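# Seat the lidded paper cup upright in the bag's carrier

## Task

The empty paper cup with a lid sits loose inside the paper bag. Set it upright in the cup carrier. The carrier must end up lying flat on the floor of the bag. The bag must remain standing and open on the table, not crumpled, at its full height, with its rim pulled inward only slightly compared with the start. The task fails if the cup's paper side is squeezed hard, pushed deeply inward or left dented (the lid does not count).

## Robot and tools

Robot: two six-joint arms, left_arm and right_arm. left_arm carries a five-finger left hand and right_arm a mirrored right hand. Base positions in the scene frame: left_arm (+0.036, +0.331, 0) m, right_arm (+0.024, -0.417, -0.001) m. A post stands behind the arms, and a camera stand sits between them just behind the bases; do not strike either.

Frame: the scene frame has its origin at table height, midway between the nominal bases. +z is up, +x points out over the table, and +y points toward left_arm. Reported positions are in metres, quaternions are wxyz, and velocities are in m/s and rad/s. Reported hand positions can be off by a few centimetres.

Hand point: this is a spot 0.15 m out from the wrist flange and 0.05 m in front of the palm. Its +z runs along the straight fingers and its +y points out of the palm. On the right hand +x points away from the thumb; on the left hand +x points toward the thumb. Straight fingers extend about 0.06-0.07 m past the point. With the palm level, the wrist can hang below the point and reach the table first. A bracket on the little-finger side of the wrist can also hit things.

Row layout (28 numbers, each in [-1, 1], always covering both arms):
1-6: left_arm dx, dy, dz, rx, ry, rz.
7-12: left hand motors in this order: thumb_turn, thumb_bend, index, middle, ring, little.
13-14: left force_limit, speed.
15-20: right_arm dx, dy, dz, rx, ry, rz.
21-26: right hand motors, same order.
27-28: right force_limit, speed.

Pose numbers are offsets, not poses. They are measured along the scene axes from the arm's Hand target at the start of the action or move, and the arm turns about that position. 1.0 means 0.6 m or 180 degrees. rx, ry, rz together form one rotation vector. All zeros asks nothing new of that arm. Each command's orientation is clipped to within 32 degrees of the measured orientation.

Hand motors are absolute targets. For thumb_turn, -1 puts the thumb beside the palm and +1 puts it opposite the fingers. For the other five motors, -1 is straight/open and +1 is fully curled.
- force_limit runs from -1 to +1, which is about 0 to 10 N at the fingertip, or up to 15 N for the two thumb motors.
- speed rises from near 0 at -1 to full at +0.48 and stays full above that. Full speed covers a finger's travel in 0.49 s.
- For a gentle hold of the paper cup, use a low force_limit and close at speed -0.94 or lower.
- No value means 'unchanged'. To keep a hand as it is, resend the last eight hand numbers you actually sent. Before sending any, use hand_measured plus hand_force_limit and hand_speed.
- A motor locks when it reaches its target or its force limit. To loosen a hand, send targets more open than hand_measured.
- With the thumb turned in, the hand can grip objects roughly 0.035-0.065 m thick. The thumb tip and index pad can pinch a light object up to about 0.08 m.

Tools:

execute_actions(actions, cameras)
- actions is a list of actions. Each action is up to 15 rows, one row per 1/30 s step; if it has fewer rows, the last row is held until step 15.
- Every row in an action counts from that action's starting Hand target. Repeating an offset in a later action moves the arm further.
- Camera images are returned only for an empty actions list or when cameras names them.

move(target, speed, blend, stop_force, zero, blocking, cameras)
- target is either one 28-number row or a list of up to 15 rows. In a list, every row is an offset from the same starting Hand targets, not from the previous row.
- The hand point follows a straight path there.
- speed: 0.002 to 3.6 m/s, default 0.25. Turning is limited to twice this value in rad/s.
- blend: corner rounding in metres for a list of targets; 0 means stop at each target.
- stop_force: 3 to 120 N. An arm's path ends when its wrist sensor feels that much push against its motion; the arm then backs off slightly and holds. Touch slowly (about 0.005 m/s) with a small stop_force. It is unreliable while the hand turns, and lighter loose contacts go unfelt.
- zero: default true; re-zeroes the sensor before the move.
- blocking=false returns after about 0.5 s while the move continues; it cannot be combined with stop_force.
- The move is refused if the wrist would pass too close to the arm's own base axis.
- The result adds a move: line saying how the move ended (done, off_target, moving, held, fault) and any limits, such as paced or held.

wait(seconds): runs the scene, 0-3600 s, with no new commands.

stop(): brakes a running move.

zoom_image(camera, region): magnifies part of a camera's newest image. region is [x0, y0, x1, y1] in pixels, at most 504 wide and 504 high.

show_instructions(): shows the reference images.

zero_wrist_force(arm): re-zeroes one arm's wrist sensor.

finished_scene(scene): ends the scene for good.

Cameras: cam_high and cam_low are 896x504; cam_left_wrist and cam_right_wrist are 672x504 fisheye.

Reading results:
- Hand target is the last commanded pose after clipping. The hand point often rests a little short of it; send the remaining gap as an offset.
- hand_measured, hand_stopped_by (moving, target, force, stalled, fault) and hand_load_n use the motor order above. A load that drops toward 0 means the grip was lost.
- Wrist force and Wrist torque are given in the end effector's axes.
- Joint torques are raw drive outputs.
- A MOTOR HOT line warns of overheating.

What to avoid:
- Faults: a contact torque at a joint's limit (wrist joints 24.6 N m) or an outside force of about 150 N stops the arm for 10 s. Arms are stiff, so even a target slightly past a firm contact can fault them.
- Motor overheating: holding loads or keeping an arm stretched out for long heats motors and can trigger a 30-60 s brake stop.
- Arm collisions: a moderate hit between the two arms can end the scene, and closing one hand on the other's fingers counts as such a hit.
- Damaging the cup: do not squeeze its paper wall hard or dent it.
- Damaging the bag: do not crush it, drag it or tip it.
- Drops and knocks: avoid drops, even small ones, and fast swings. Anything that falls or is left off the table fails the task.
- Changes after finishing: the result must hold without the robot once the scene is finished.

Each tool is called after "Request:" as a command line: name --argument value for each argument, lists and objects as JSON in quotes; but a table of rows of numbers goes row by row, as --pt "numbers of a row", without its own name.

Reference images:

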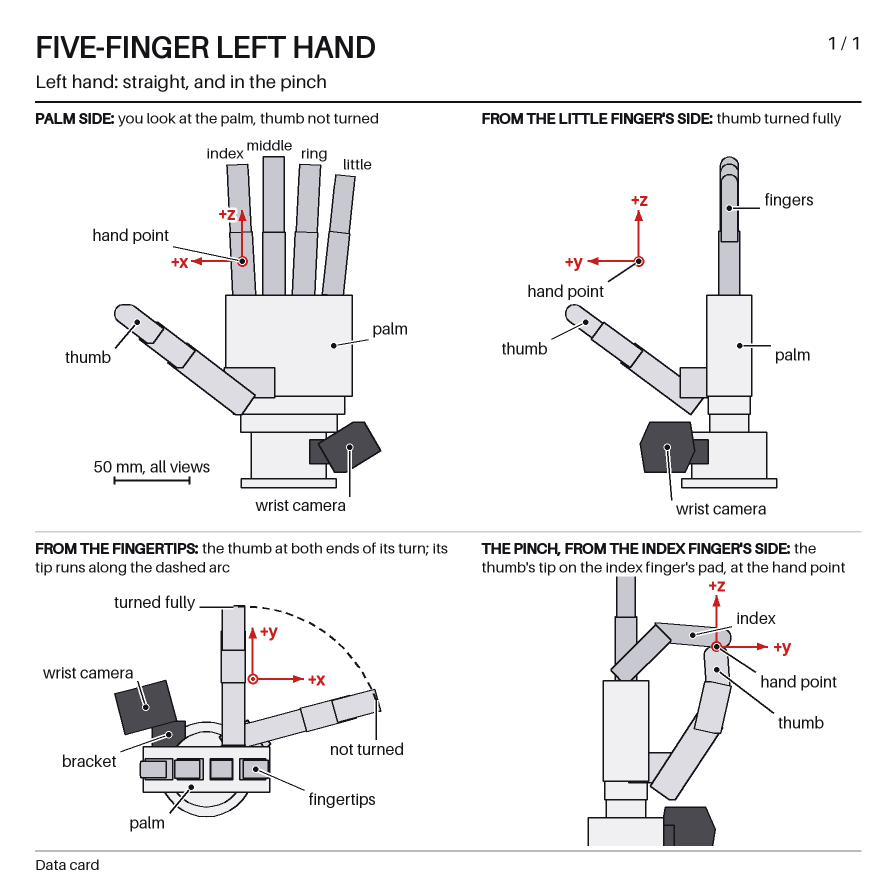

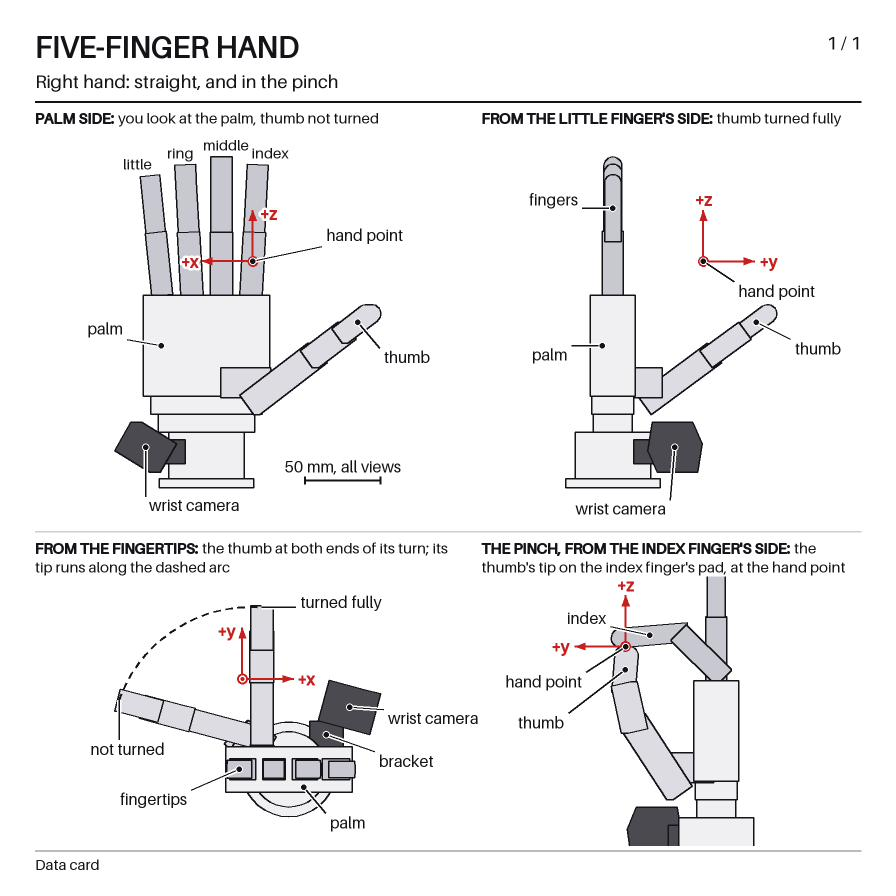

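## Session

Request:
execute_actions --actions '[]' --cameras '["all"]'

Scene clock: 0.00 s.
left_arm: end_effector_position=(+0.9370, +0.0095, +0.2056) hand_measured=(-1.000, -1.000, -1.000, -1.000, -1.000, -1.000) hand_load_n=(+0.0, +0.0, +0.0, +0.0, +0.0, +0.0) hand_stopped_by=(target, target, target, target, target, target) hand_force_limit=0.00 hand_speed=-0.80 end_effector_quat_wxyz=(+0.481, +0.559, +0.576, +0.354) | right_arm: end_effector_position=(+0.5527, -0.0694, +0.3571) hand_measured=(-1.000, -1.000, -1.000, -1.000, -1.000, -1.000) hand_load_n=(+0.0, +0.0, +0.0, +0.0, +0.0, +0.0) hand_stopped_by=(target, target, target, target, target, target) hand_force_limit=0.00 hand_speed=-0.80 end_effector_quat_wxyz=(-0.165, +0.366, +0.911, +0.090)
Joint positions: left_arm=[2.9 -2.55 -0.792 3.047 -1.713 -0.209] | right_arm=[0.252 -0.829 0.557 2.022 1.236 -0.619]
Joint velocities: within noise
Joint torques (N m): no reading
Wrist force (N): no reading
Wrist torque (N m): no reading
Wrist force, peak (N): no reading
Hand target: left_arm +0.9370, +0.0095, +0.2056; +0.481, +0.559, +0.576, +0.354 | right_arm +0.5527, -0.0694, +0.3571; -0.165, +0.366, +0.911, +0.090

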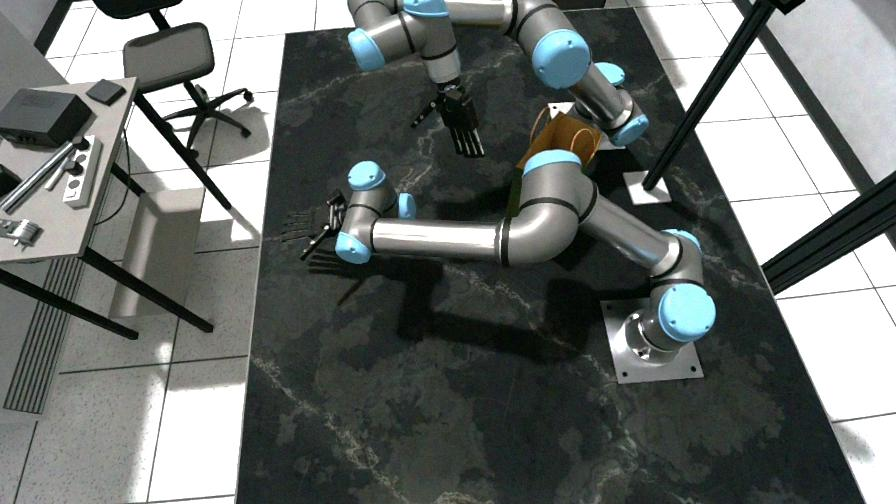

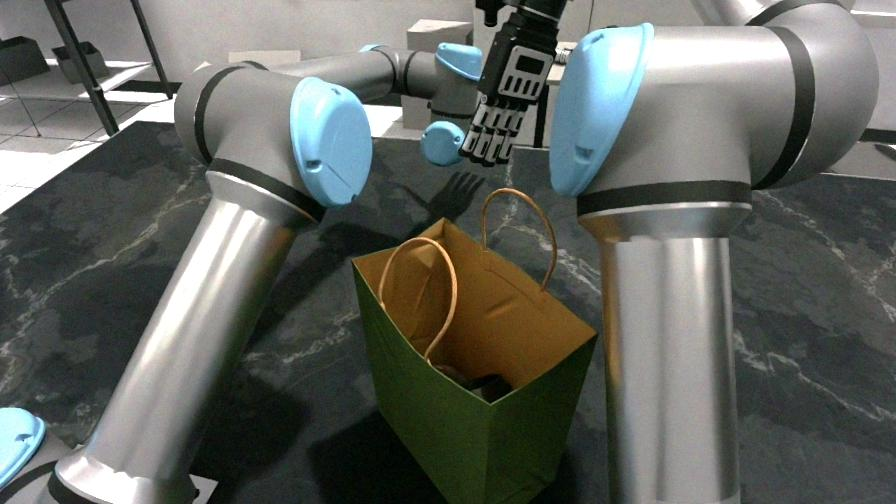

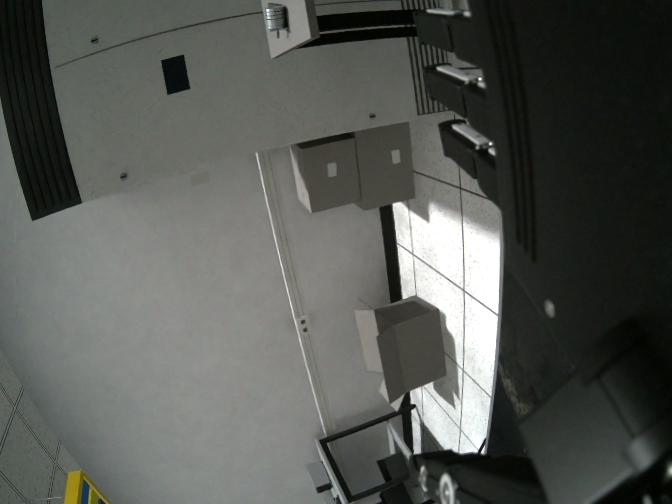

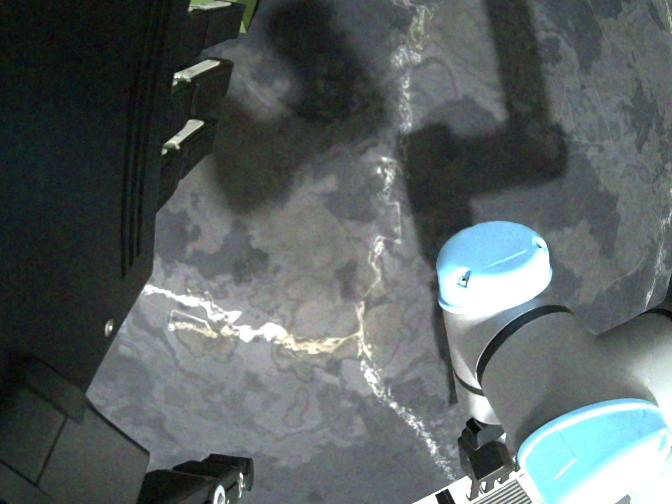

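Request:
zoom_image --camera "cam_low" --region '[330, 170, 630, 504]'

Request:
zoom_image --camera "cam_high" --region '[480, 70, 660, 230]'

Scaled by 1.509 from the camera's image (finer frame: 1280x720).

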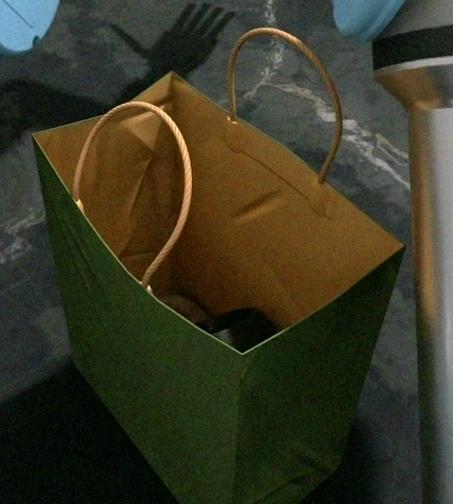

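Scaled by 2.800 from the camera's image (finer frame: 1280x720).

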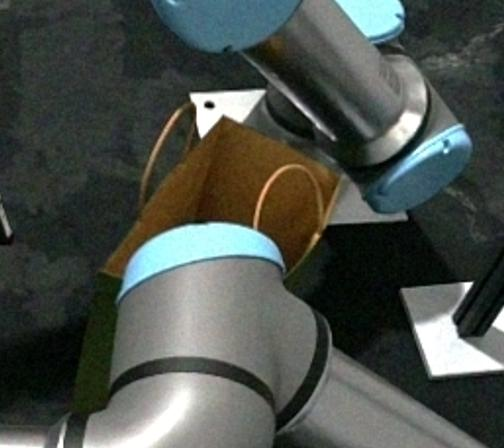

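Request:
move --target '[-0.145, 0.95, 0.15, 0,0,0, -1,-1,-1,-1,-1,-1,0,-0.8, 0,0,0,0,0,0,-1,-1,-1,-1,-1,-1,0,-0.8]' --speed 0.25 --cameras '["all"]'

Scene clock: 59.63 s.
left_arm: end_effector_position=(+0.8501, +0.5794, +0.2956) hand_measured=(-1.000, -1.000, -1.000, -1.000, -1.000, -1.000) hand_load_n=(+0.0, +0.0, +0.0, +0.0, +0.0, +0.0) hand_stopped_by=(target, target, target, target, target, target) hand_force_limit=0.00 hand_speed=-0.80 end_effector_quat_wxyz=(+0.481, +0.559, +0.576, +0.354) | right_arm: end_effector_position=(+0.5527, -0.0694, +0.3571) hand_measured=(-1.000, -1.000, -1.000, -1.000, -1.000, -1.000) hand_load_n=(+0.0, +0.0, +0.0, +0.0, +0.0, +0.0) hand_stopped_by=(target, target, target, target, target, target) hand_force_limit=0.00 hand_speed=-0.80 end_effector_quat_wxyz=(-0.165, +0.366, +0.911, +0.090)
Joint positions: left_arm=[3.819 -2.2 -1.194 2.998 -0.84 0.106] | right_arm=[0.252 -0.829 0.557 2.022 1.236 -0.619]
Joint torques (N m): left_arm=[8.13 47.96 25.88 -0.38 0.84 -2.34] | right_arm=[-0.26 -43.2 -15.89 2.31 -0.51 -0.2]
Wrist force (N): left_arm=[-0.1 0.3 -0.1] | right_arm=[0.1 0.0 -0.3]
Wrist torque (N m): left_arm=[0.05 -0.01 0.17] | right_arm=[0.00 -0.01 -0.01]
Wrist force, peak (N): left_arm=[-2.1 -1.1 0.7] | right_arm=[0.0 -0.6 0.2]
Hand target: left_arm +0.8500, +0.5795, +0.2956; +0.481, +0.559, +0.576, +0.354 | right_arm +0.5527, -0.0694, +0.3571; -0.165, +0.366, +0.911, +0.090
Off the commanded pose: left_arm 0.000 m, 0 deg | right_arm 0.000 m, 0 deg.
move: done
cam_left_wrist: T_world_to_cam=[[-0.34119, 0.16495, -0.92541, 0.45822], [-0.33017, 0.90072, 0.28228, -0.33199], [0.8801, 0.40185, -0.25285, -0.79145]] pos_world=[0.74328, 0.54149, 0.31763]

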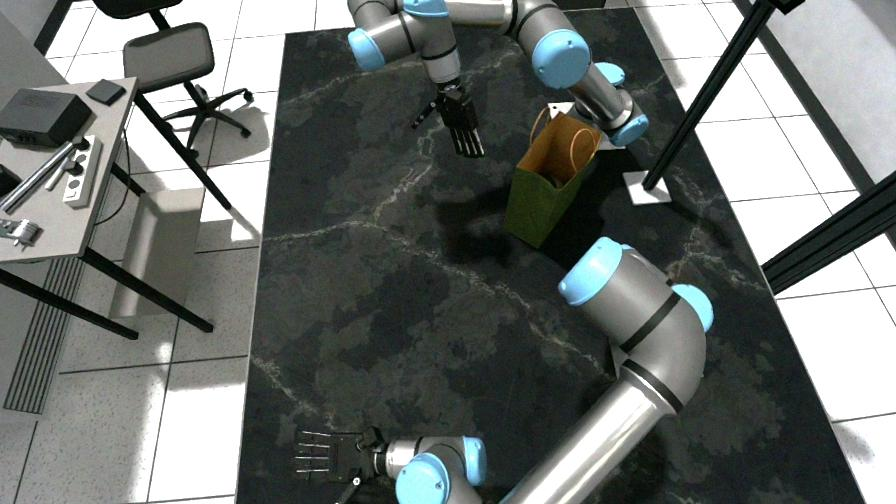

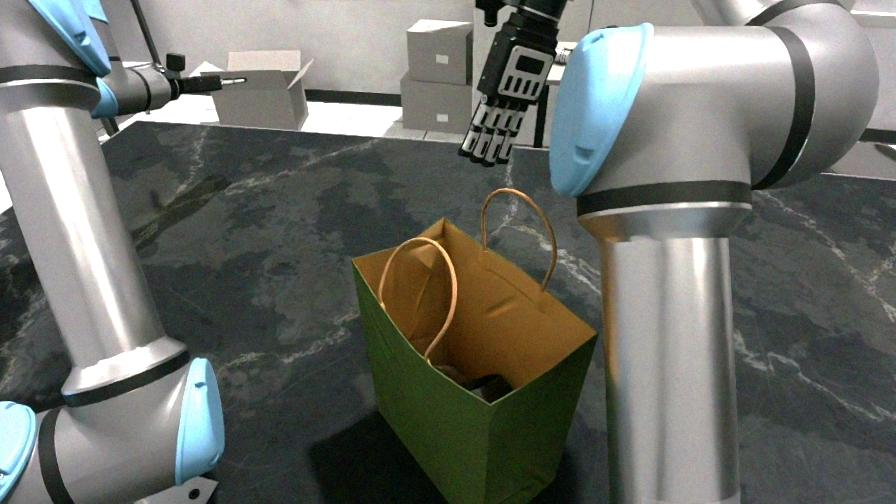

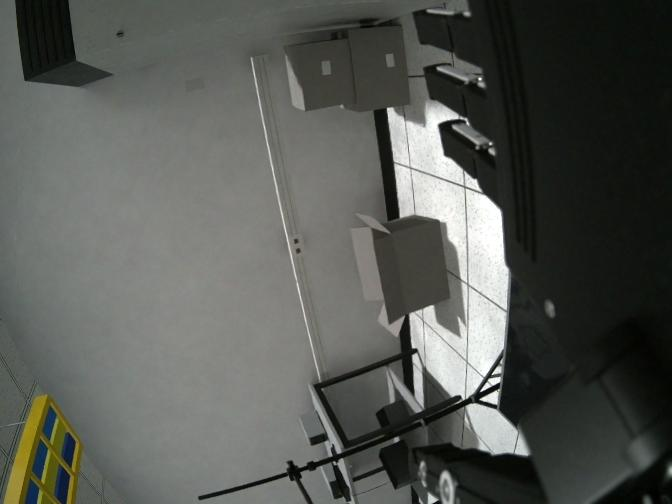

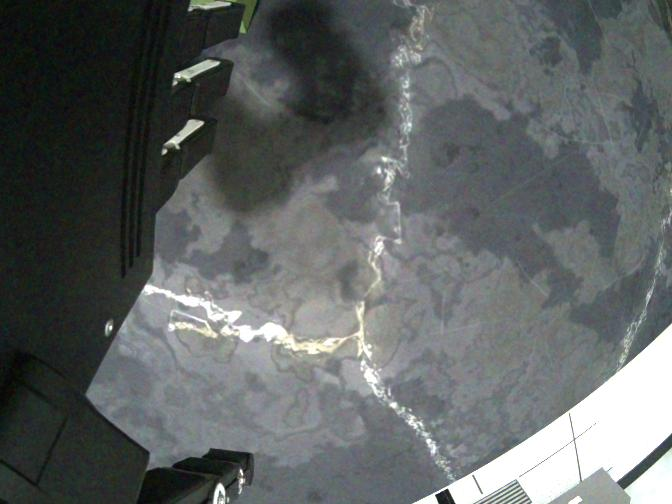

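Request:
zoom_image --camera "cam_high" --region '[490, 95, 630, 255]'

Request:
zoom_image --camera "cam_low" --region '[410, 300, 550, 440]'

Scaled by 3.150 from the camera's image (finer frame: 1280x720).

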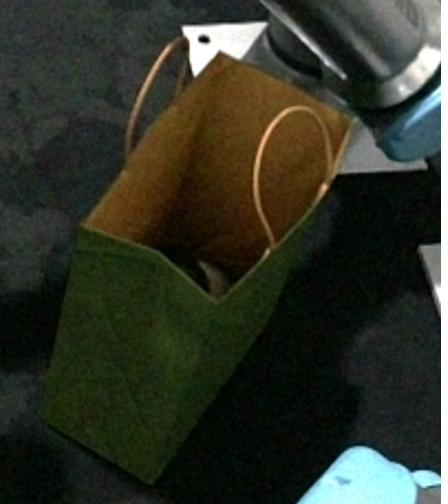

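Scaled by 3.600 from the camera's image (finer frame: 1280x720).

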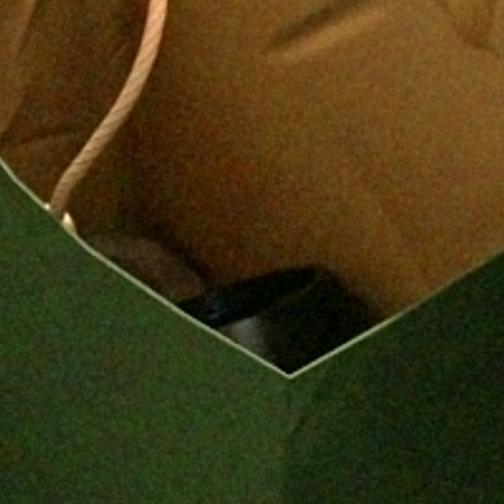

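Request:
move --pt "0 0 0 0 0 0 -1 -1 -1 -1 -1 -1 0 -0.8 0 0 0.28 0 0.0844 0 -1 -1 -1 -1 -1 -1 0 -0.8" --pt "0 0 0 0 0 0 -1 -1 -1 -1 -1 -1 0 -0.8 -0.515 -0.021 0.28 0 0.0844 0 -1 -1 -1 -1 -1 -1 0 -0.8" --speed 0.2 --blend '[0.03, 0]' --cameras '["all"]'

Scene clock: 141.27 s.
left_arm: end_effector_position=(+0.8500, +0.5795, +0.2956) hand_measured=(-1.000, -1.000, -1.000, -1.000, -1.000, -1.000) hand_load_n=(+0.0, -0.5, +0.0, +0.0, +0.0, +0.0) hand_stopped_by=(target, target, target, target, target, target) hand_force_limit=0.00 hand_speed=-0.80 end_effector_quat_wxyz=(+0.481, +0.559, +0.576, +0.354) | right_arm: end_effector_position=(+0.2437, -0.0820, +0.5251) hand_measured=(-1.000, -1.000, -1.000, -1.000, -1.000, -1.000) hand_load_n=(+0.0, +0.0, +0.0, +0.0, +0.0, +0.0) hand_stopped_by=(target, target, target, target, target, target) hand_force_limit=0.00 hand_speed=-0.80 end_effector_quat_wxyz=(-0.284, +0.375, +0.881, +0.041)
Joint positions: left_arm=[3.819 -2.2 -1.194 2.998 -0.84 0.106] | right_arm=[0.374 -1.409 1.046 2.33 1.132 -0.516]
Joint torques (N m): left_arm=[8.23 52.89 28.53 -1.42 3.19 2.64] | right_arm=[2.63 -28.73 -6.73 2.91 1.84 0.78]
Wrist force (N): left_arm=[0.0 0.3 0.0] | right_arm=[0.3 0.4 -0.3]
Wrist torque (N m): left_arm=[0.04 -0.02 0.18] | right_arm=[0.07 -0.06 0.17]
Wrist force, peak (N): left_arm=[-0.2 0.7 -0.3] | right_arm=[1.1 2.3 -1.2]
Hand target: left_arm +0.8500, +0.5795, +0.2956; +0.481, +0.559, +0.576, +0.354 | right_arm +0.2437, -0.0820, +0.5251; -0.284, +0.375, +0.881, +0.040
Off the commanded pose: left_arm 0.000 m, 0 deg | right_arm 0.000 m, 0 deg.
elbow stopped short (right arm): the move would have taken joint 3 (elbow) straighter than the controller allows.
move: done
cam_left_wrist: T_world_to_cam=[[-0.34113, 0.16488, -0.92544, 0.45826], [-0.33017, 0.90075, 0.28219, -0.33213], [0.88013, 0.40182, -0.25283, -0.79138]] pos_world=[0.74318, 0.54159, 0.31773]
cam_right_wrist: T_world_to_cam=[[0.47071, 0.8822, 0.01229, -0.05032], [0.88228, -0.47066, -0.00715, -0.25537], [-0.00052, 0.01421, -0.9999, 0.64663]] pos_world=[0.24934, -0.08499, 0.64535]

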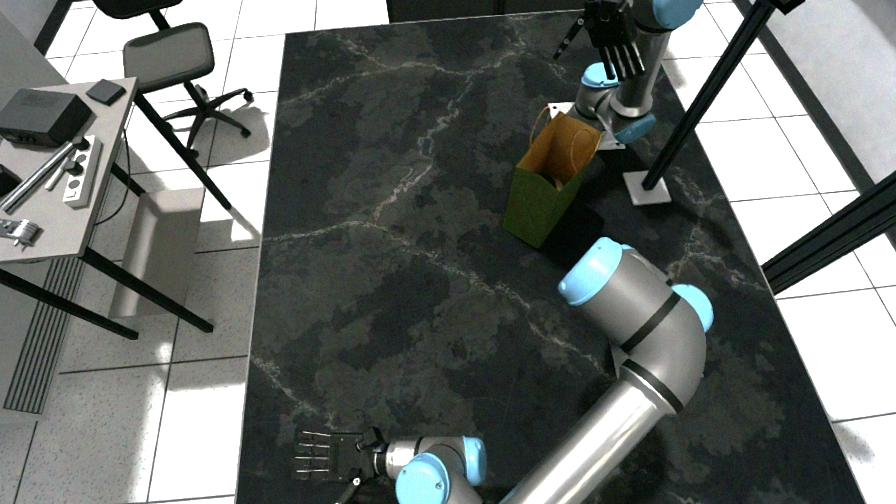

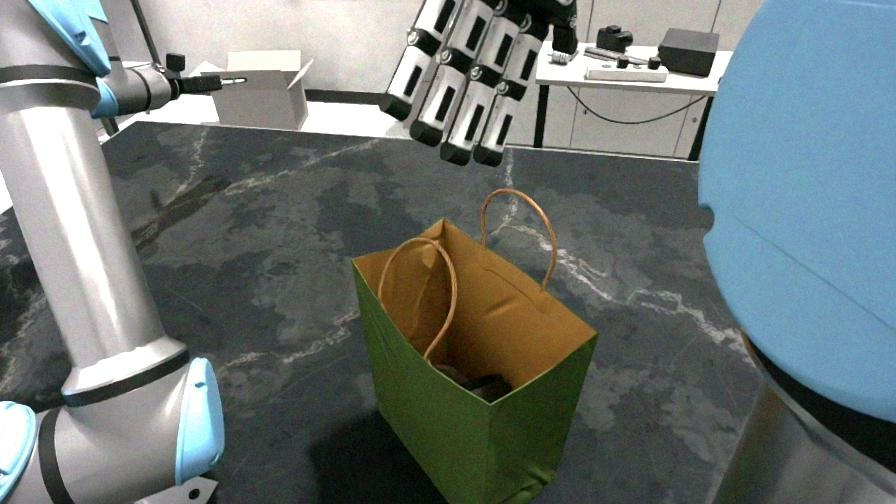

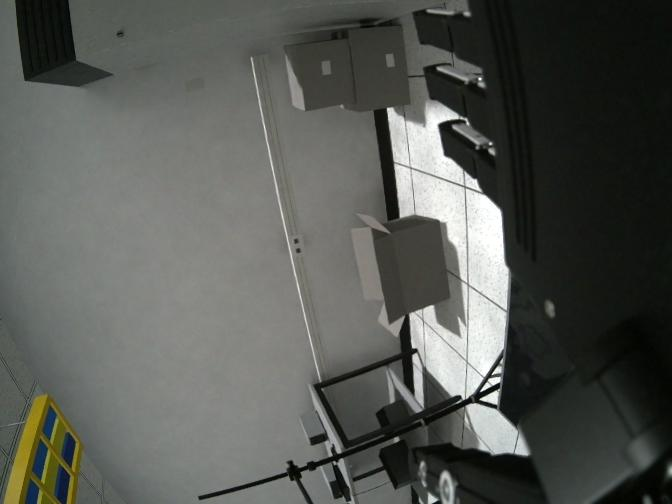

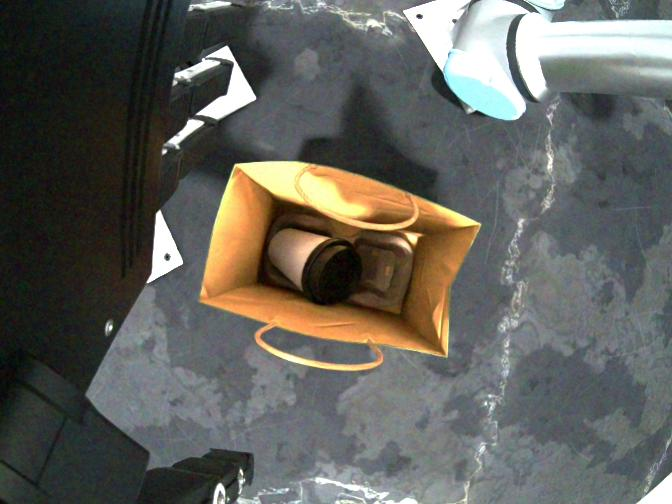

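Excellent view.

Request:
zoom_image --camera "cam_right_wrist" --region '[190, 140, 490, 370]'

Scaled by 1.680 from the camera's image (finer frame: 960x720).

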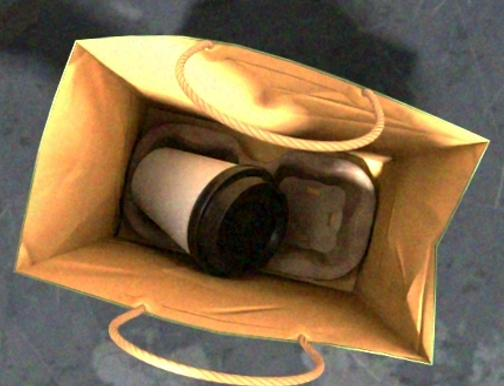

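Request:
zoom_image --camera "cam_right_wrist" --region '[250, 190, 430, 325]'

Scaled by 2.800 from the camera's image (finer frame: 960x720).

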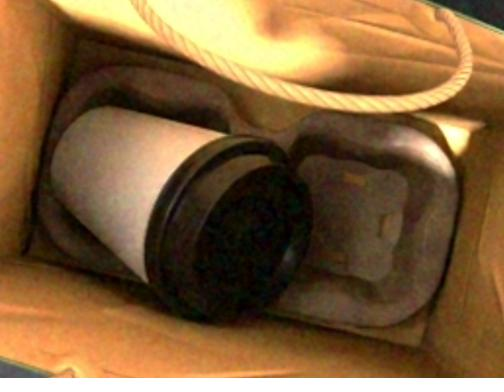

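Request:
move --pt "0 0 0 0 0 0 -1 -1 -1 -1 -1 -1 0 -0.8 -0.015 0.01 -0.05 -0.199 -0.050 -0.4803 -1 -1 -1 -1 -1 -1 0 -0.8" --pt "0 0 0 0 0 0 -1 -1 -1 -1 -1 -1 0 -0.8 -0.0333 0.0217 -0.0667 -0.2451 0.1362 -0.9351 -1 -1 -1 -1 -1 -1 0 -0.8" --speed 0.25 --blend '[0.03, 0]' --cameras '["cam_high","cam_low","cam_right_wrist"]'

Scene clock: 416.33 s.
left_arm: end_effector_position=(+0.8500, +0.5795, +0.2956) hand_measured=(-1.000, -1.000, -1.000, -1.000, -1.000, -1.000) hand_load_n=(+0.0, +0.0, +0.0, +0.0, +0.0, +0.0) hand_stopped_by=(target, target, target, target, target, target) hand_force_limit=0.00 hand_speed=-0.80 end_effector_quat_wxyz=(+0.481, +0.559, +0.576, +0.354) | right_arm: end_effector_position=(+0.2238, -0.0690, +0.4851) hand_measured=(-1.000, -1.000, -1.000, -1.000, -1.000, -1.000) hand_load_n=(+0.0, +0.0, +0.0, +0.0, +0.0, +0.0) hand_stopped_by=(target, target, target, target, target, target) hand_force_limit=0.00 hand_speed=-0.80 end_effector_quat_wxyz=(-0.001, +0.935, -0.355, +0.000) end_effector_velocity=(-0.001, +0.000, +0.000) end_effector_angular_velocity=(+0.001, -0.001, -0.004)
Joint positions: left_arm=[3.819 -2.2 -1.194 2.998 -0.84 0.106] | right_arm=[0.693 -1.094 0.57 2.093 1.57 2.957]
Joint velocities: left_arm=[within noise] | right_arm=[0.001 -0.001 0 0 0 0.005]
Joint torques (N m): left_arm=[7.68 52.92 28.61 -1.34 3.12 2.75] | right_arm=[9.11 -26.57 -20.16 3.64 1.97 1.46]
Wrist force (N): left_arm=[-0.1 0.4 -0.6] | right_arm=[0.9 0.2 0.4]
Wrist torque (N m): left_arm=[0.09 -0.02 0.16] | right_arm=[0.00 -0.14 0.10]
Wrist force, peak (N): left_arm=[-0.4 0.8 -0.7] | right_arm=[1.1 1.2 0.0]
Hand target: left_arm +0.8500, +0.5795, +0.2956; +0.481, +0.559, +0.576, +0.354 | right_arm +0.2237, -0.0690, +0.4851; -0.001, +0.935, -0.355, +0.000
Off the commanded pose: left_arm 0.000 m, 0 deg | right_arm 0.000 m, 0 deg.
move: done
cam_right_wrist: T_world_to_cam=[[-0.40276, -0.91507, -0.02066, 0.0355], [-0.77301, 0.32797, 0.54305, -0.07341], [-0.49015, 0.23469, -0.83945, 0.65338]] pos_world=[0.27781, -0.09678, 0.58908]

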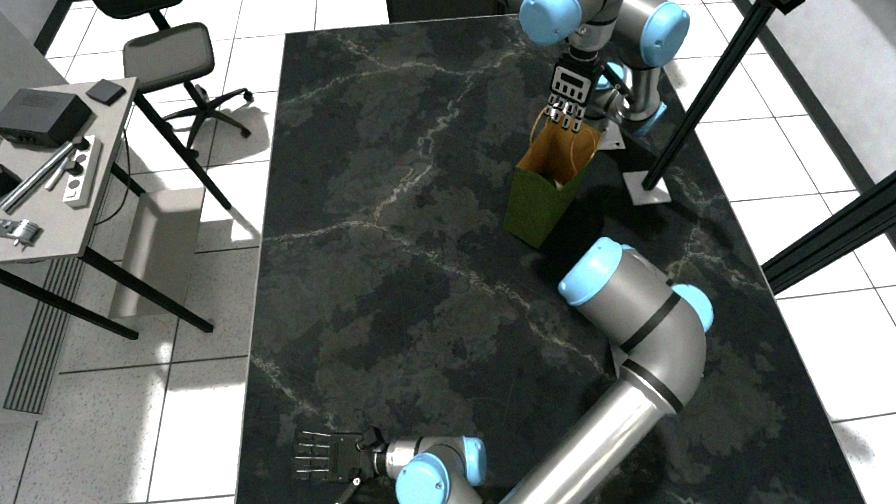

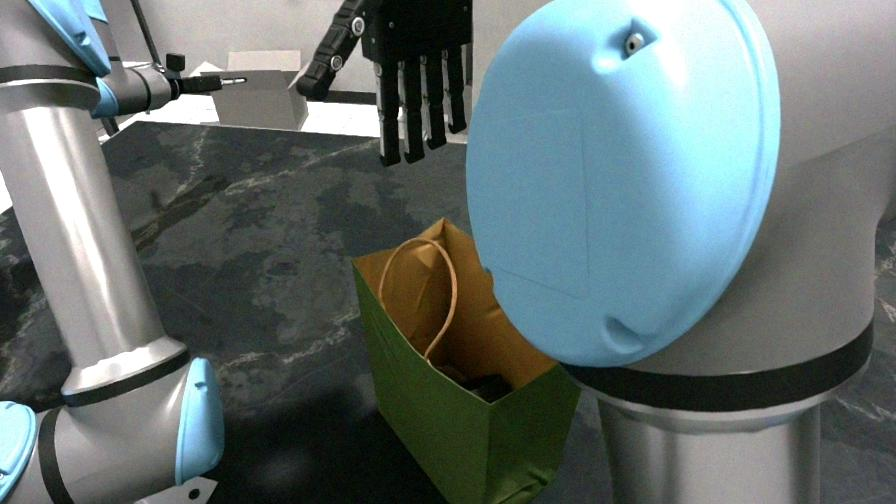

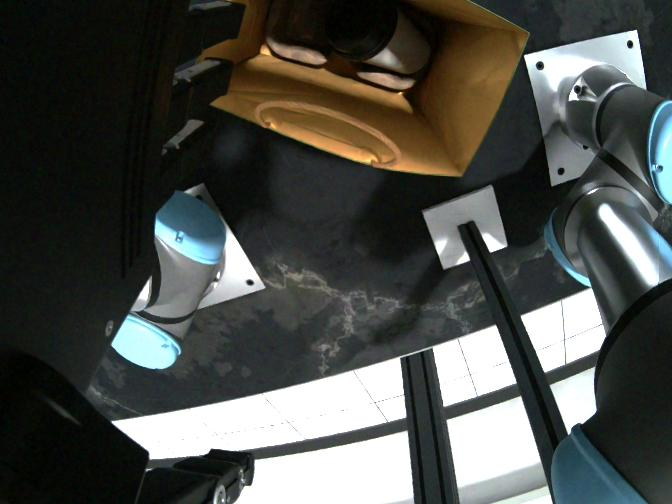

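Request:
move --pt "0 0 0 0 0 0 -1 -1 -1 -1 -1 -1 0 -0.8 -0.0062 0.0055 -0.10 0 0 0 -1 -1 -1 -1 -1 -1 0 -0.8" --pt "0 0 0 0 0 0 -1 -1 -1 -1 -1 -1 0 -0.8 -0.0062 0.0055 -0.23 0 0 0 -1 -1 -1 -1 -1 -1 0 -0.8" --speed 0.06 --blend '[0.02, 0]' --stop_force 4 --cameras '["cam_high","cam_low","cam_right_wrist"]'

Scene clock: 441.77 s.
left_arm: end_effector_position=(+0.8500, +0.5795, +0.2956) hand_measured=(-1.000, -1.000, -1.000, -1.000, -1.000, -1.000) hand_load_n=(+0.0, +0.0, +0.0, +0.0, +0.0, +0.5) hand_stopped_by=(target, target, target, target, target, target) hand_force_limit=0.00 hand_speed=-0.80 end_effector_quat_wxyz=(+0.481, +0.559, +0.576, +0.354) | right_arm: end_effector_position=(+0.2200, -0.0657, +0.3471) hand_measured=(-1.000, -1.000, -1.000, -1.000, -1.000, -1.000) hand_load_n=(+0.0, +0.0, +0.0, +0.0, +0.0, +0.0) hand_stopped_by=(target, target, target, target, target, target) hand_force_limit=0.00 hand_speed=-0.80 end_effector_quat_wxyz=(-0.001, +0.935, -0.355, +0.000)
Joint positions: left_arm=[3.819 -2.2 -1.194 2.998 -0.84 0.106] | right_arm=[0.705 -1.223 1.131 1.662 1.57 2.968]
Joint torques (N m): left_arm=[7.64 52.55 28.49 -1.41 3.06 2.61] | right_arm=[-8.3 -22.94 -9.31 0.76 -1.79 -1.4]
Wrist force (N): left_arm=[-0.1 0.7 -0.7] | right_arm=[0.8 0.5 0.5]
Wrist torque (N m): left_arm=[0.15 -0.03 0.16] | right_arm=[0.03 -0.12 0.01]
Wrist force, peak (N): left_arm=[0.2 1.0 -0.7] | right_arm=[1.0 0.1 1.1]
Hand target: left_arm +0.8500, +0.5795, +0.2956; +0.481, +0.559, +0.576, +0.354 | right_arm +0.2200, -0.0657, +0.3471; -0.001, +0.935, -0.355, +0.000
Off the commanded pose: left_arm 0.000 m, 0 deg | right_arm 0.000 m, 0 deg.
move: done
cam_right_wrist: T_world_to_cam=[[-0.40291, -0.91501, -0.02066, 0.03423], [-0.77293, 0.32808, 0.54308, -0.00243], [-0.49014, 0.23478, -0.83943, 0.53495]] pos_world=[0.27411, -0.09348, 0.45108]

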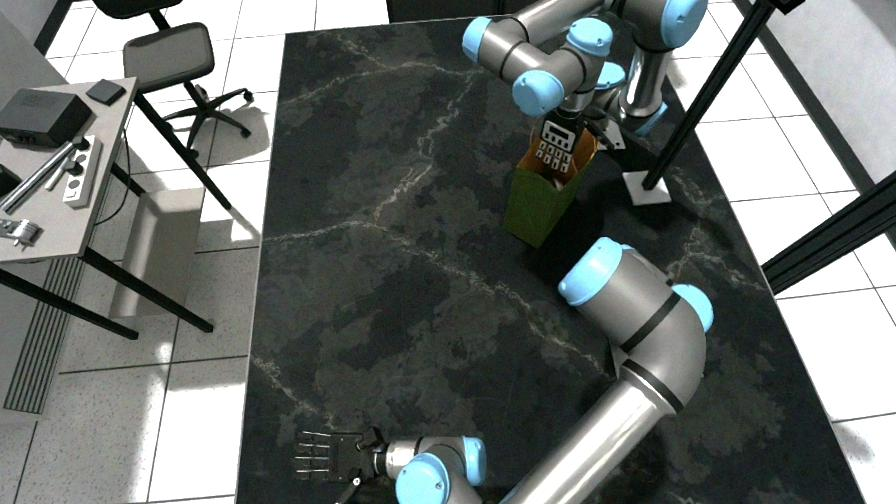

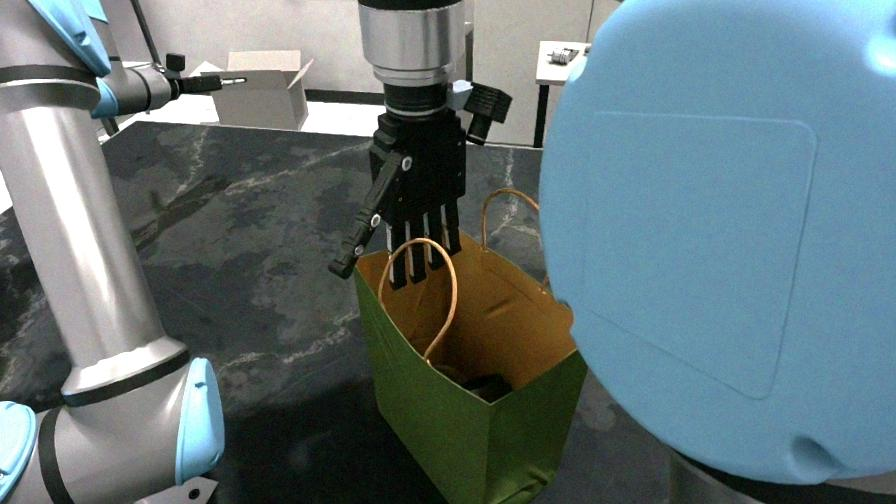

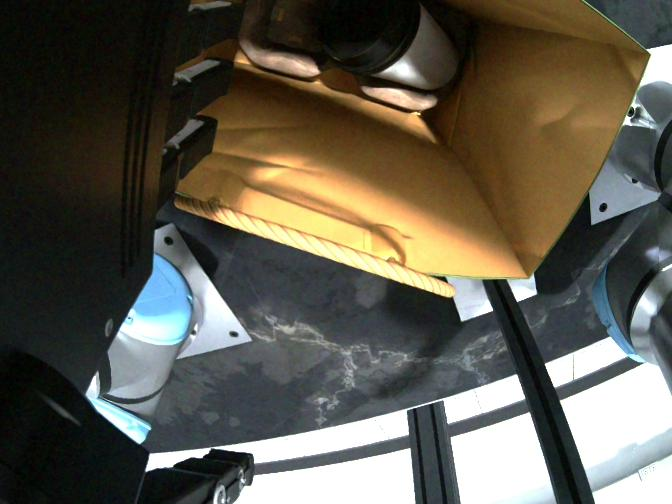

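Request:
move --target '[0,0,0,0,0,0, -1,-1,-1,-1,-1,-1,0,-0.8, 0,0,0.20,0,0,0,-1,-1,-1,-1,-1,-1,0,-0.8]' --speed 0.12

Request:
move --target '[0,0,0,0,0,0, -1,-1,-1,-1,-1,-1,0,-0.8, 0,0,0,0,0,0,1,1,-1,-1,-1,-1,0,-0.2]' --cameras '["cam_high","cam_low","cam_right_wrist"]'

Scene clock: 468.70 s.
left_arm: end_effector_position=(+0.8500, +0.5795, +0.2956) hand_measured=(-1.000, -1.000, -1.000, -1.000, -1.000, -1.000) hand_load_n=(+0.0, +0.0, +0.0, +0.0, +0.0, +0.0) hand_stopped_by=(target, target, target, target, target, target) hand_force_limit=0.00 hand_speed=-0.80 end_effector_quat_wxyz=(+0.481, +0.559, +0.576, +0.354) | right_arm: end_effector_position=(+0.2200, -0.0657, +0.4670) hand_measured=(-1.000, -1.000, -1.000, -1.000, -1.000, -1.000) hand_load_n=(+0.0, +0.0, +0.0, +0.0, +0.0, +0.0) hand_stopped_by=(target, target, target, target, target, target) hand_force_limit=0.00 hand_speed=-0.80 end_effector_quat_wxyz=(-0.001, +0.935, -0.355, +0.000)
Joint positions: left_arm=[3.819 -2.2 -1.194 2.998 -0.84 0.106] | right_arm=[0.705 -1.126 0.672 2.023 1.57 2.968]
Joint torques (N m): left_arm=[7.74 52.65 27.22 -1.49 3.06 2.71] | right_arm=[8.62 -31.42 -23.67 3.65 2.49 1.26]
Wrist force (N): left_arm=[-0.3 0.6 -0.7] | right_arm=[1.1 0.3 0.4]
Wrist torque (N m): left_arm=[0.12 0.01 0.15] | right_arm=[0.01 -0.16 0.03]
Wrist force, peak (N): left_arm=[0.2 0.9 -0.8] | right_arm=[1.1 0.2 1.9]
Hand target: left_arm +0.8500, +0.5795, +0.2956; +0.481, +0.559, +0.576, +0.354 | right_arm +0.2200, -0.0657, +0.4671; -0.001, +0.935, -0.355, +0.000
Off the commanded pose: left_arm 0.000 m, 0 deg | right_arm 0.000 m, 0 deg.
move: done

Scene clock: 470.70 s.
left_arm: end_effector_position=(+0.8500, +0.5795, +0.2956) hand_measured=(-1.000, -1.000, -1.000, -1.000, -1.000, -1.000) hand_load_n=(+0.0, +0.0, +0.0, +0.0, +0.5, +0.0) hand_stopped_by=(target, target, target, target, target, target) hand_force_limit=0.00 hand_speed=-0.80 end_effector_quat_wxyz=(+0.481, +0.559, +0.576, +0.354) | right_arm: end_effector_position=(+0.2200, -0.0657, +0.4671) hand_measured=(+1.000, +0.958, -1.000, -1.000, -1.000, -1.000) hand_load_n=(+1.5, +17.5, +0.0, +0.0, +0.0, +0.0) hand_stopped_by=(target, force, target, target, target, target) hand_force_limit=0.00 hand_speed=-0.20 end_effector_quat_wxyz=(-0.001, +0.935, -0.355, +0.000)
Joint positions: left_arm=[3.819 -2.2 -1.194 2.998 -0.84 0.106] | right_arm=[0.705 -1.126 0.672 2.024 1.57 2.968]
Joint torques (N m): left_arm=[8.36 53.09 27.6 -1.56 2.98 2.72] | right_arm=[9.29 -26.71 -23.17 3.41 1.42 0.57]
Wrist force (N): left_arm=[0.0 0.7 -0.5] | right_arm=[0.9 0.4 0.5]
Wrist torque (N m): left_arm=[0.13 -0.03 0.17] | right_arm=[0.02 -0.13 0.02]
Wrist force, peak (N): left_arm=[-0.2 0.9 -0.7] | right_arm=[1.3 0.6 0.3]
Hand target: left_arm +0.8500, +0.5795, +0.2956; +0.481, +0.559, +0.576, +0.354 | right_arm +0.2200, -0.0657, +0.4671; -0.001, +0.935, -0.355, +0.000
Off the commanded pose: left_arm 0.000 m, 0 deg | right_arm 0.000 m, 0 deg.
move: done
cam_right_wrist: T_world_to_cam=[[-0.40291, -0.91501, -0.02066, 0.0367], [-0.77293, 0.32808, 0.54308, -0.06755], [-0.49014, 0.23478, -0.83943, 0.63559]] pos_world=[0.27411, -0.09348, 0.57098]

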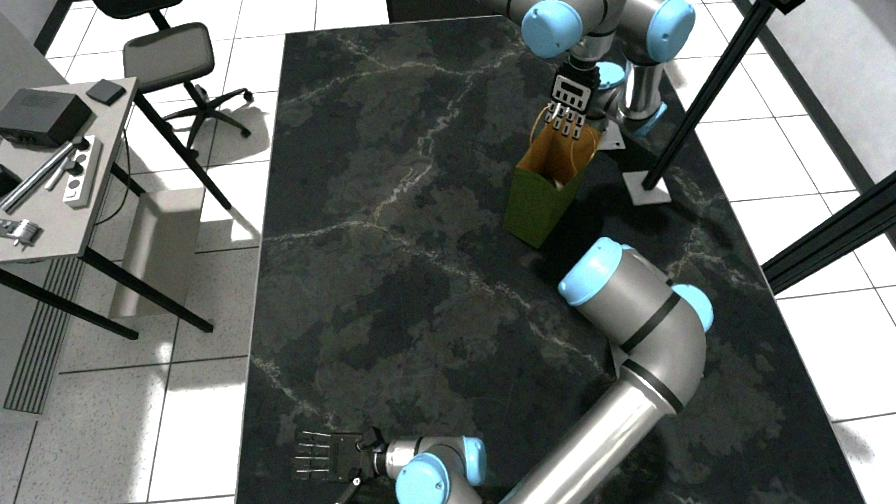

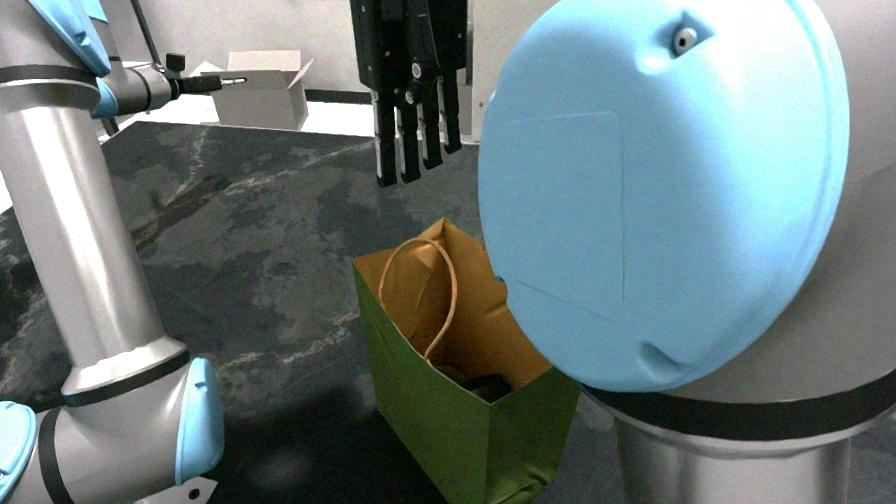

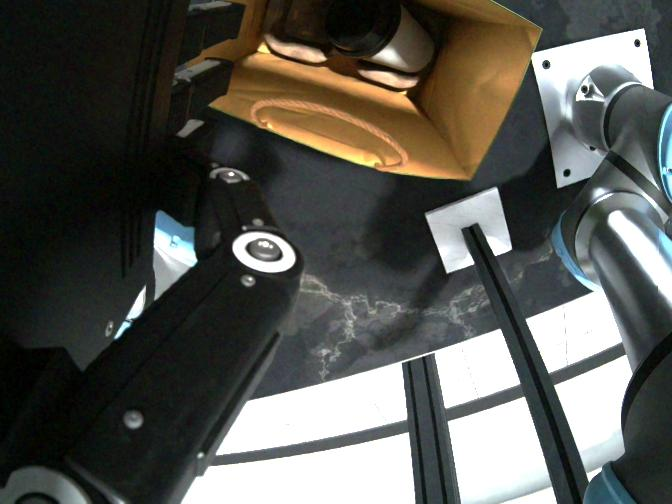

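Request:
move --target '[0,0,0,0,0,0, -1,-1,-1,-1,-1,-1,0,-0.8, 0,0,0,0,0,0,1,0.85,-1,-1,-1,-1,0,-0.2]'

Request:
move --target '[0,0,0,0,0,0, -1,-1,-1,-1,-1,-1,0,-0.8, 0,0,-0.35,0,0,0,1,0.85,-1,-1,-1,-1,0,-0.2]' --speed 0.06 --stop_force 3 --cameras '["cam_high","cam_low","cam_right_wrist"]'

Scene clock: 480.37 s.
left_arm: end_effector_position=(+0.8500, +0.5795, +0.2956) hand_measured=(-1.000, -1.000, -1.000, -1.000, -1.000, -1.000) hand_load_n=(+0.0, +0.0, +0.0, +0.0, +0.0, +0.0) hand_stopped_by=(target, target, target, target, target, target) hand_force_limit=0.00 hand_speed=-0.80 end_effector_quat_wxyz=(+0.481, +0.559, +0.576, +0.354) | right_arm: end_effector_position=(+0.2200, -0.0657, +0.4671) hand_measured=(+1.000, +0.850, -1.000, -1.000, -1.000, -1.000) hand_load_n=(+0.0, +0.0, +0.0, +0.0, +0.0, +0.0) hand_stopped_by=(target, target, target, target, target, target) hand_force_limit=0.00 hand_speed=-0.20 end_effector_quat_wxyz=(-0.001, +0.935, -0.355, +0.000)
Joint positions: left_arm=[3.819 -2.2 -1.194 2.998 -0.84 0.106] | right_arm=[0.705 -1.126 0.672 2.024 1.57 2.968]
Joint torques (N m): left_arm=[7.77 52.99 26.94 -1.26 3.09 2.75] | right_arm=[8.37 -27.45 -22.86 2.45 -0.05 -0.67]
Wrist force (N): left_arm=[-0.2 0.7 -0.5] | right_arm=[0.9 0.5 0.8]
Wrist torque (N m): left_arm=[0.13 0.00 0.15] | right_arm=[0.02 -0.15 0.03]
Wrist force, peak (N): left_arm=[-0.4 0.9 -0.7] | right_arm=[1.2 0.2 0.6]
Hand target: left_arm +0.8500, +0.5795, +0.2956; +0.481, +0.559, +0.576, +0.354 | right_arm +0.2200, -0.0657, +0.4671; -0.001, +0.935, -0.355, +0.000
Off the commanded pose: left_arm 0.000 m, 0 deg | right_arm 0.000 m, 0 deg.
move: done

Scene clock: 484.70 s.
left_arm: end_effector_position=(+0.8500, +0.5795, +0.2956) hand_measured=(-1.000, -1.000, -1.000, -1.000, -1.000, -1.000) hand_load_n=(+0.5, +0.0, +0.0, +0.0, +0.0, +0.0) hand_stopped_by=(target, target, target, target, target, target) hand_force_limit=0.00 hand_speed=-0.80 end_effector_quat_wxyz=(+0.481, +0.559, +0.576, +0.354) | right_arm: end_effector_position=(+0.2200, -0.0657, +0.2571) hand_measured=(+1.000, +0.850, -1.000, -1.000, -1.000, -1.000) hand_load_n=(+0.0, +0.0, +0.0, +0.0, +0.0, +0.0) hand_stopped_by=(target, target, target, target, target, target) hand_force_limit=0.00 hand_speed=-0.20 end_effector_quat_wxyz=(-0.001, +0.935, -0.355, +0.000)
Joint positions: left_arm=[3.819 -2.2 -1.194 2.998 -0.84 0.106] | right_arm=[0.705 -1.218 1.354 1.433 1.57 2.968]
Joint torques (N m): left_arm=[7.62 52.44 26.35 -1.37 3 2.65] | right_arm=[-9.56 -37.34 -20.24 0.95 -2.07 -1.22]
Wrist force (N): left_arm=[-0.1 0.8 -0.8] | right_arm=[1.0 0.1 0.4]
Wrist torque (N m): left_arm=[0.17 -0.02 0.15] | right_arm=[-0.03 -0.16 0.01]
Wrist force, peak (N): left_arm=[-0.1 1.2 -0.7] | right_arm=[0.8 0.6 1.1]
Hand target: left_arm +0.8500, +0.5795, +0.2956; +0.481, +0.559, +0.576, +0.354 | right_arm +0.2200, -0.0657, +0.2571; -0.001, +0.935, -0.355, +0.000
Off the commanded pose: left_arm 0.000 m, 0 deg | right_arm 0.000 m, 0 deg.
move: done
cam_right_wrist: T_world_to_cam=[[-0.40288, -0.91502, -0.02063, 0.03235], [-0.7729, 0.32806, 0.54314, 0.04641], [-0.49022, 0.23477, -0.83939, 0.4594]] pos_world=[0.27411, -0.09348, 0.36108]

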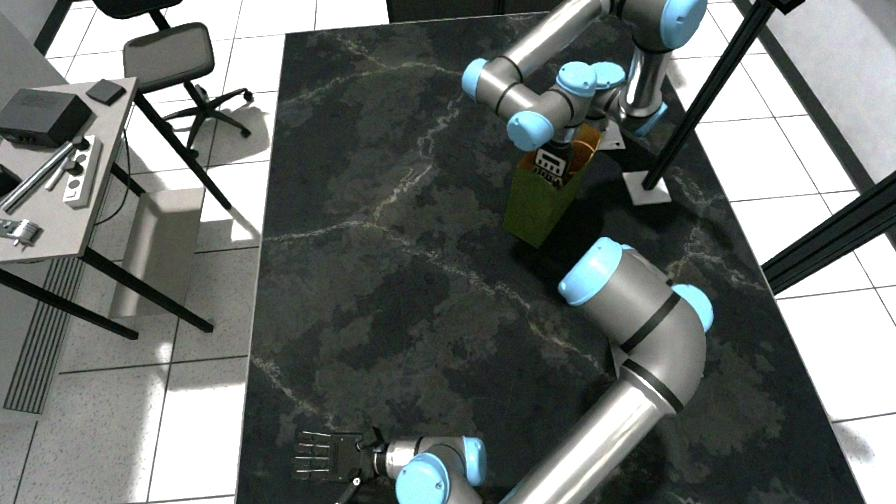

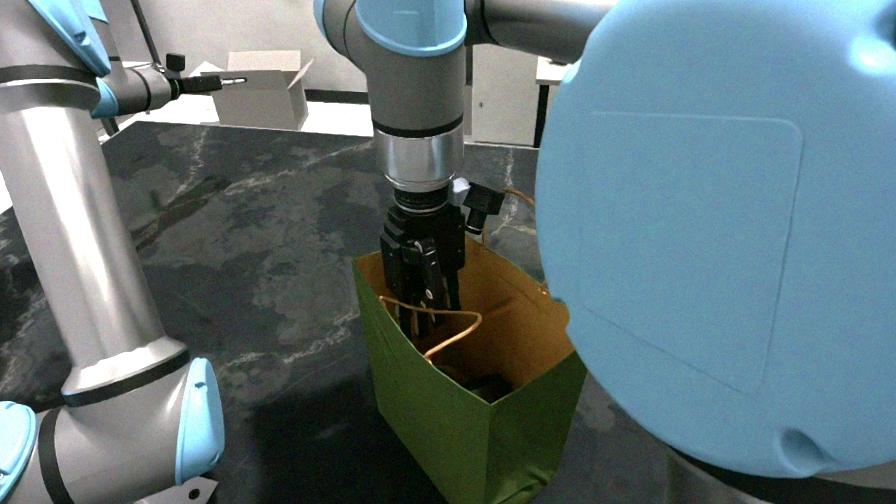

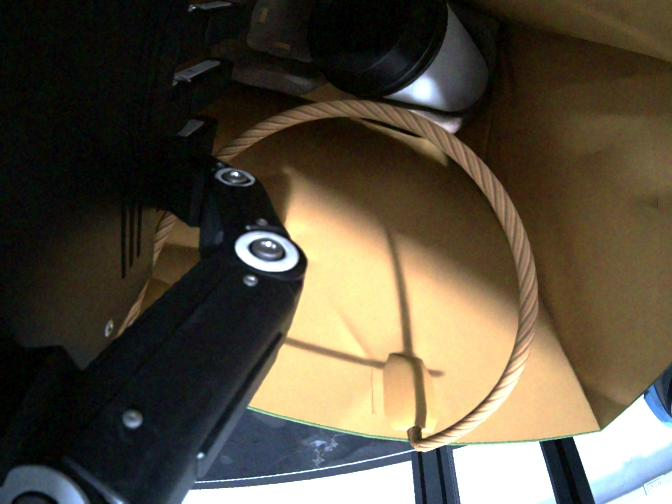

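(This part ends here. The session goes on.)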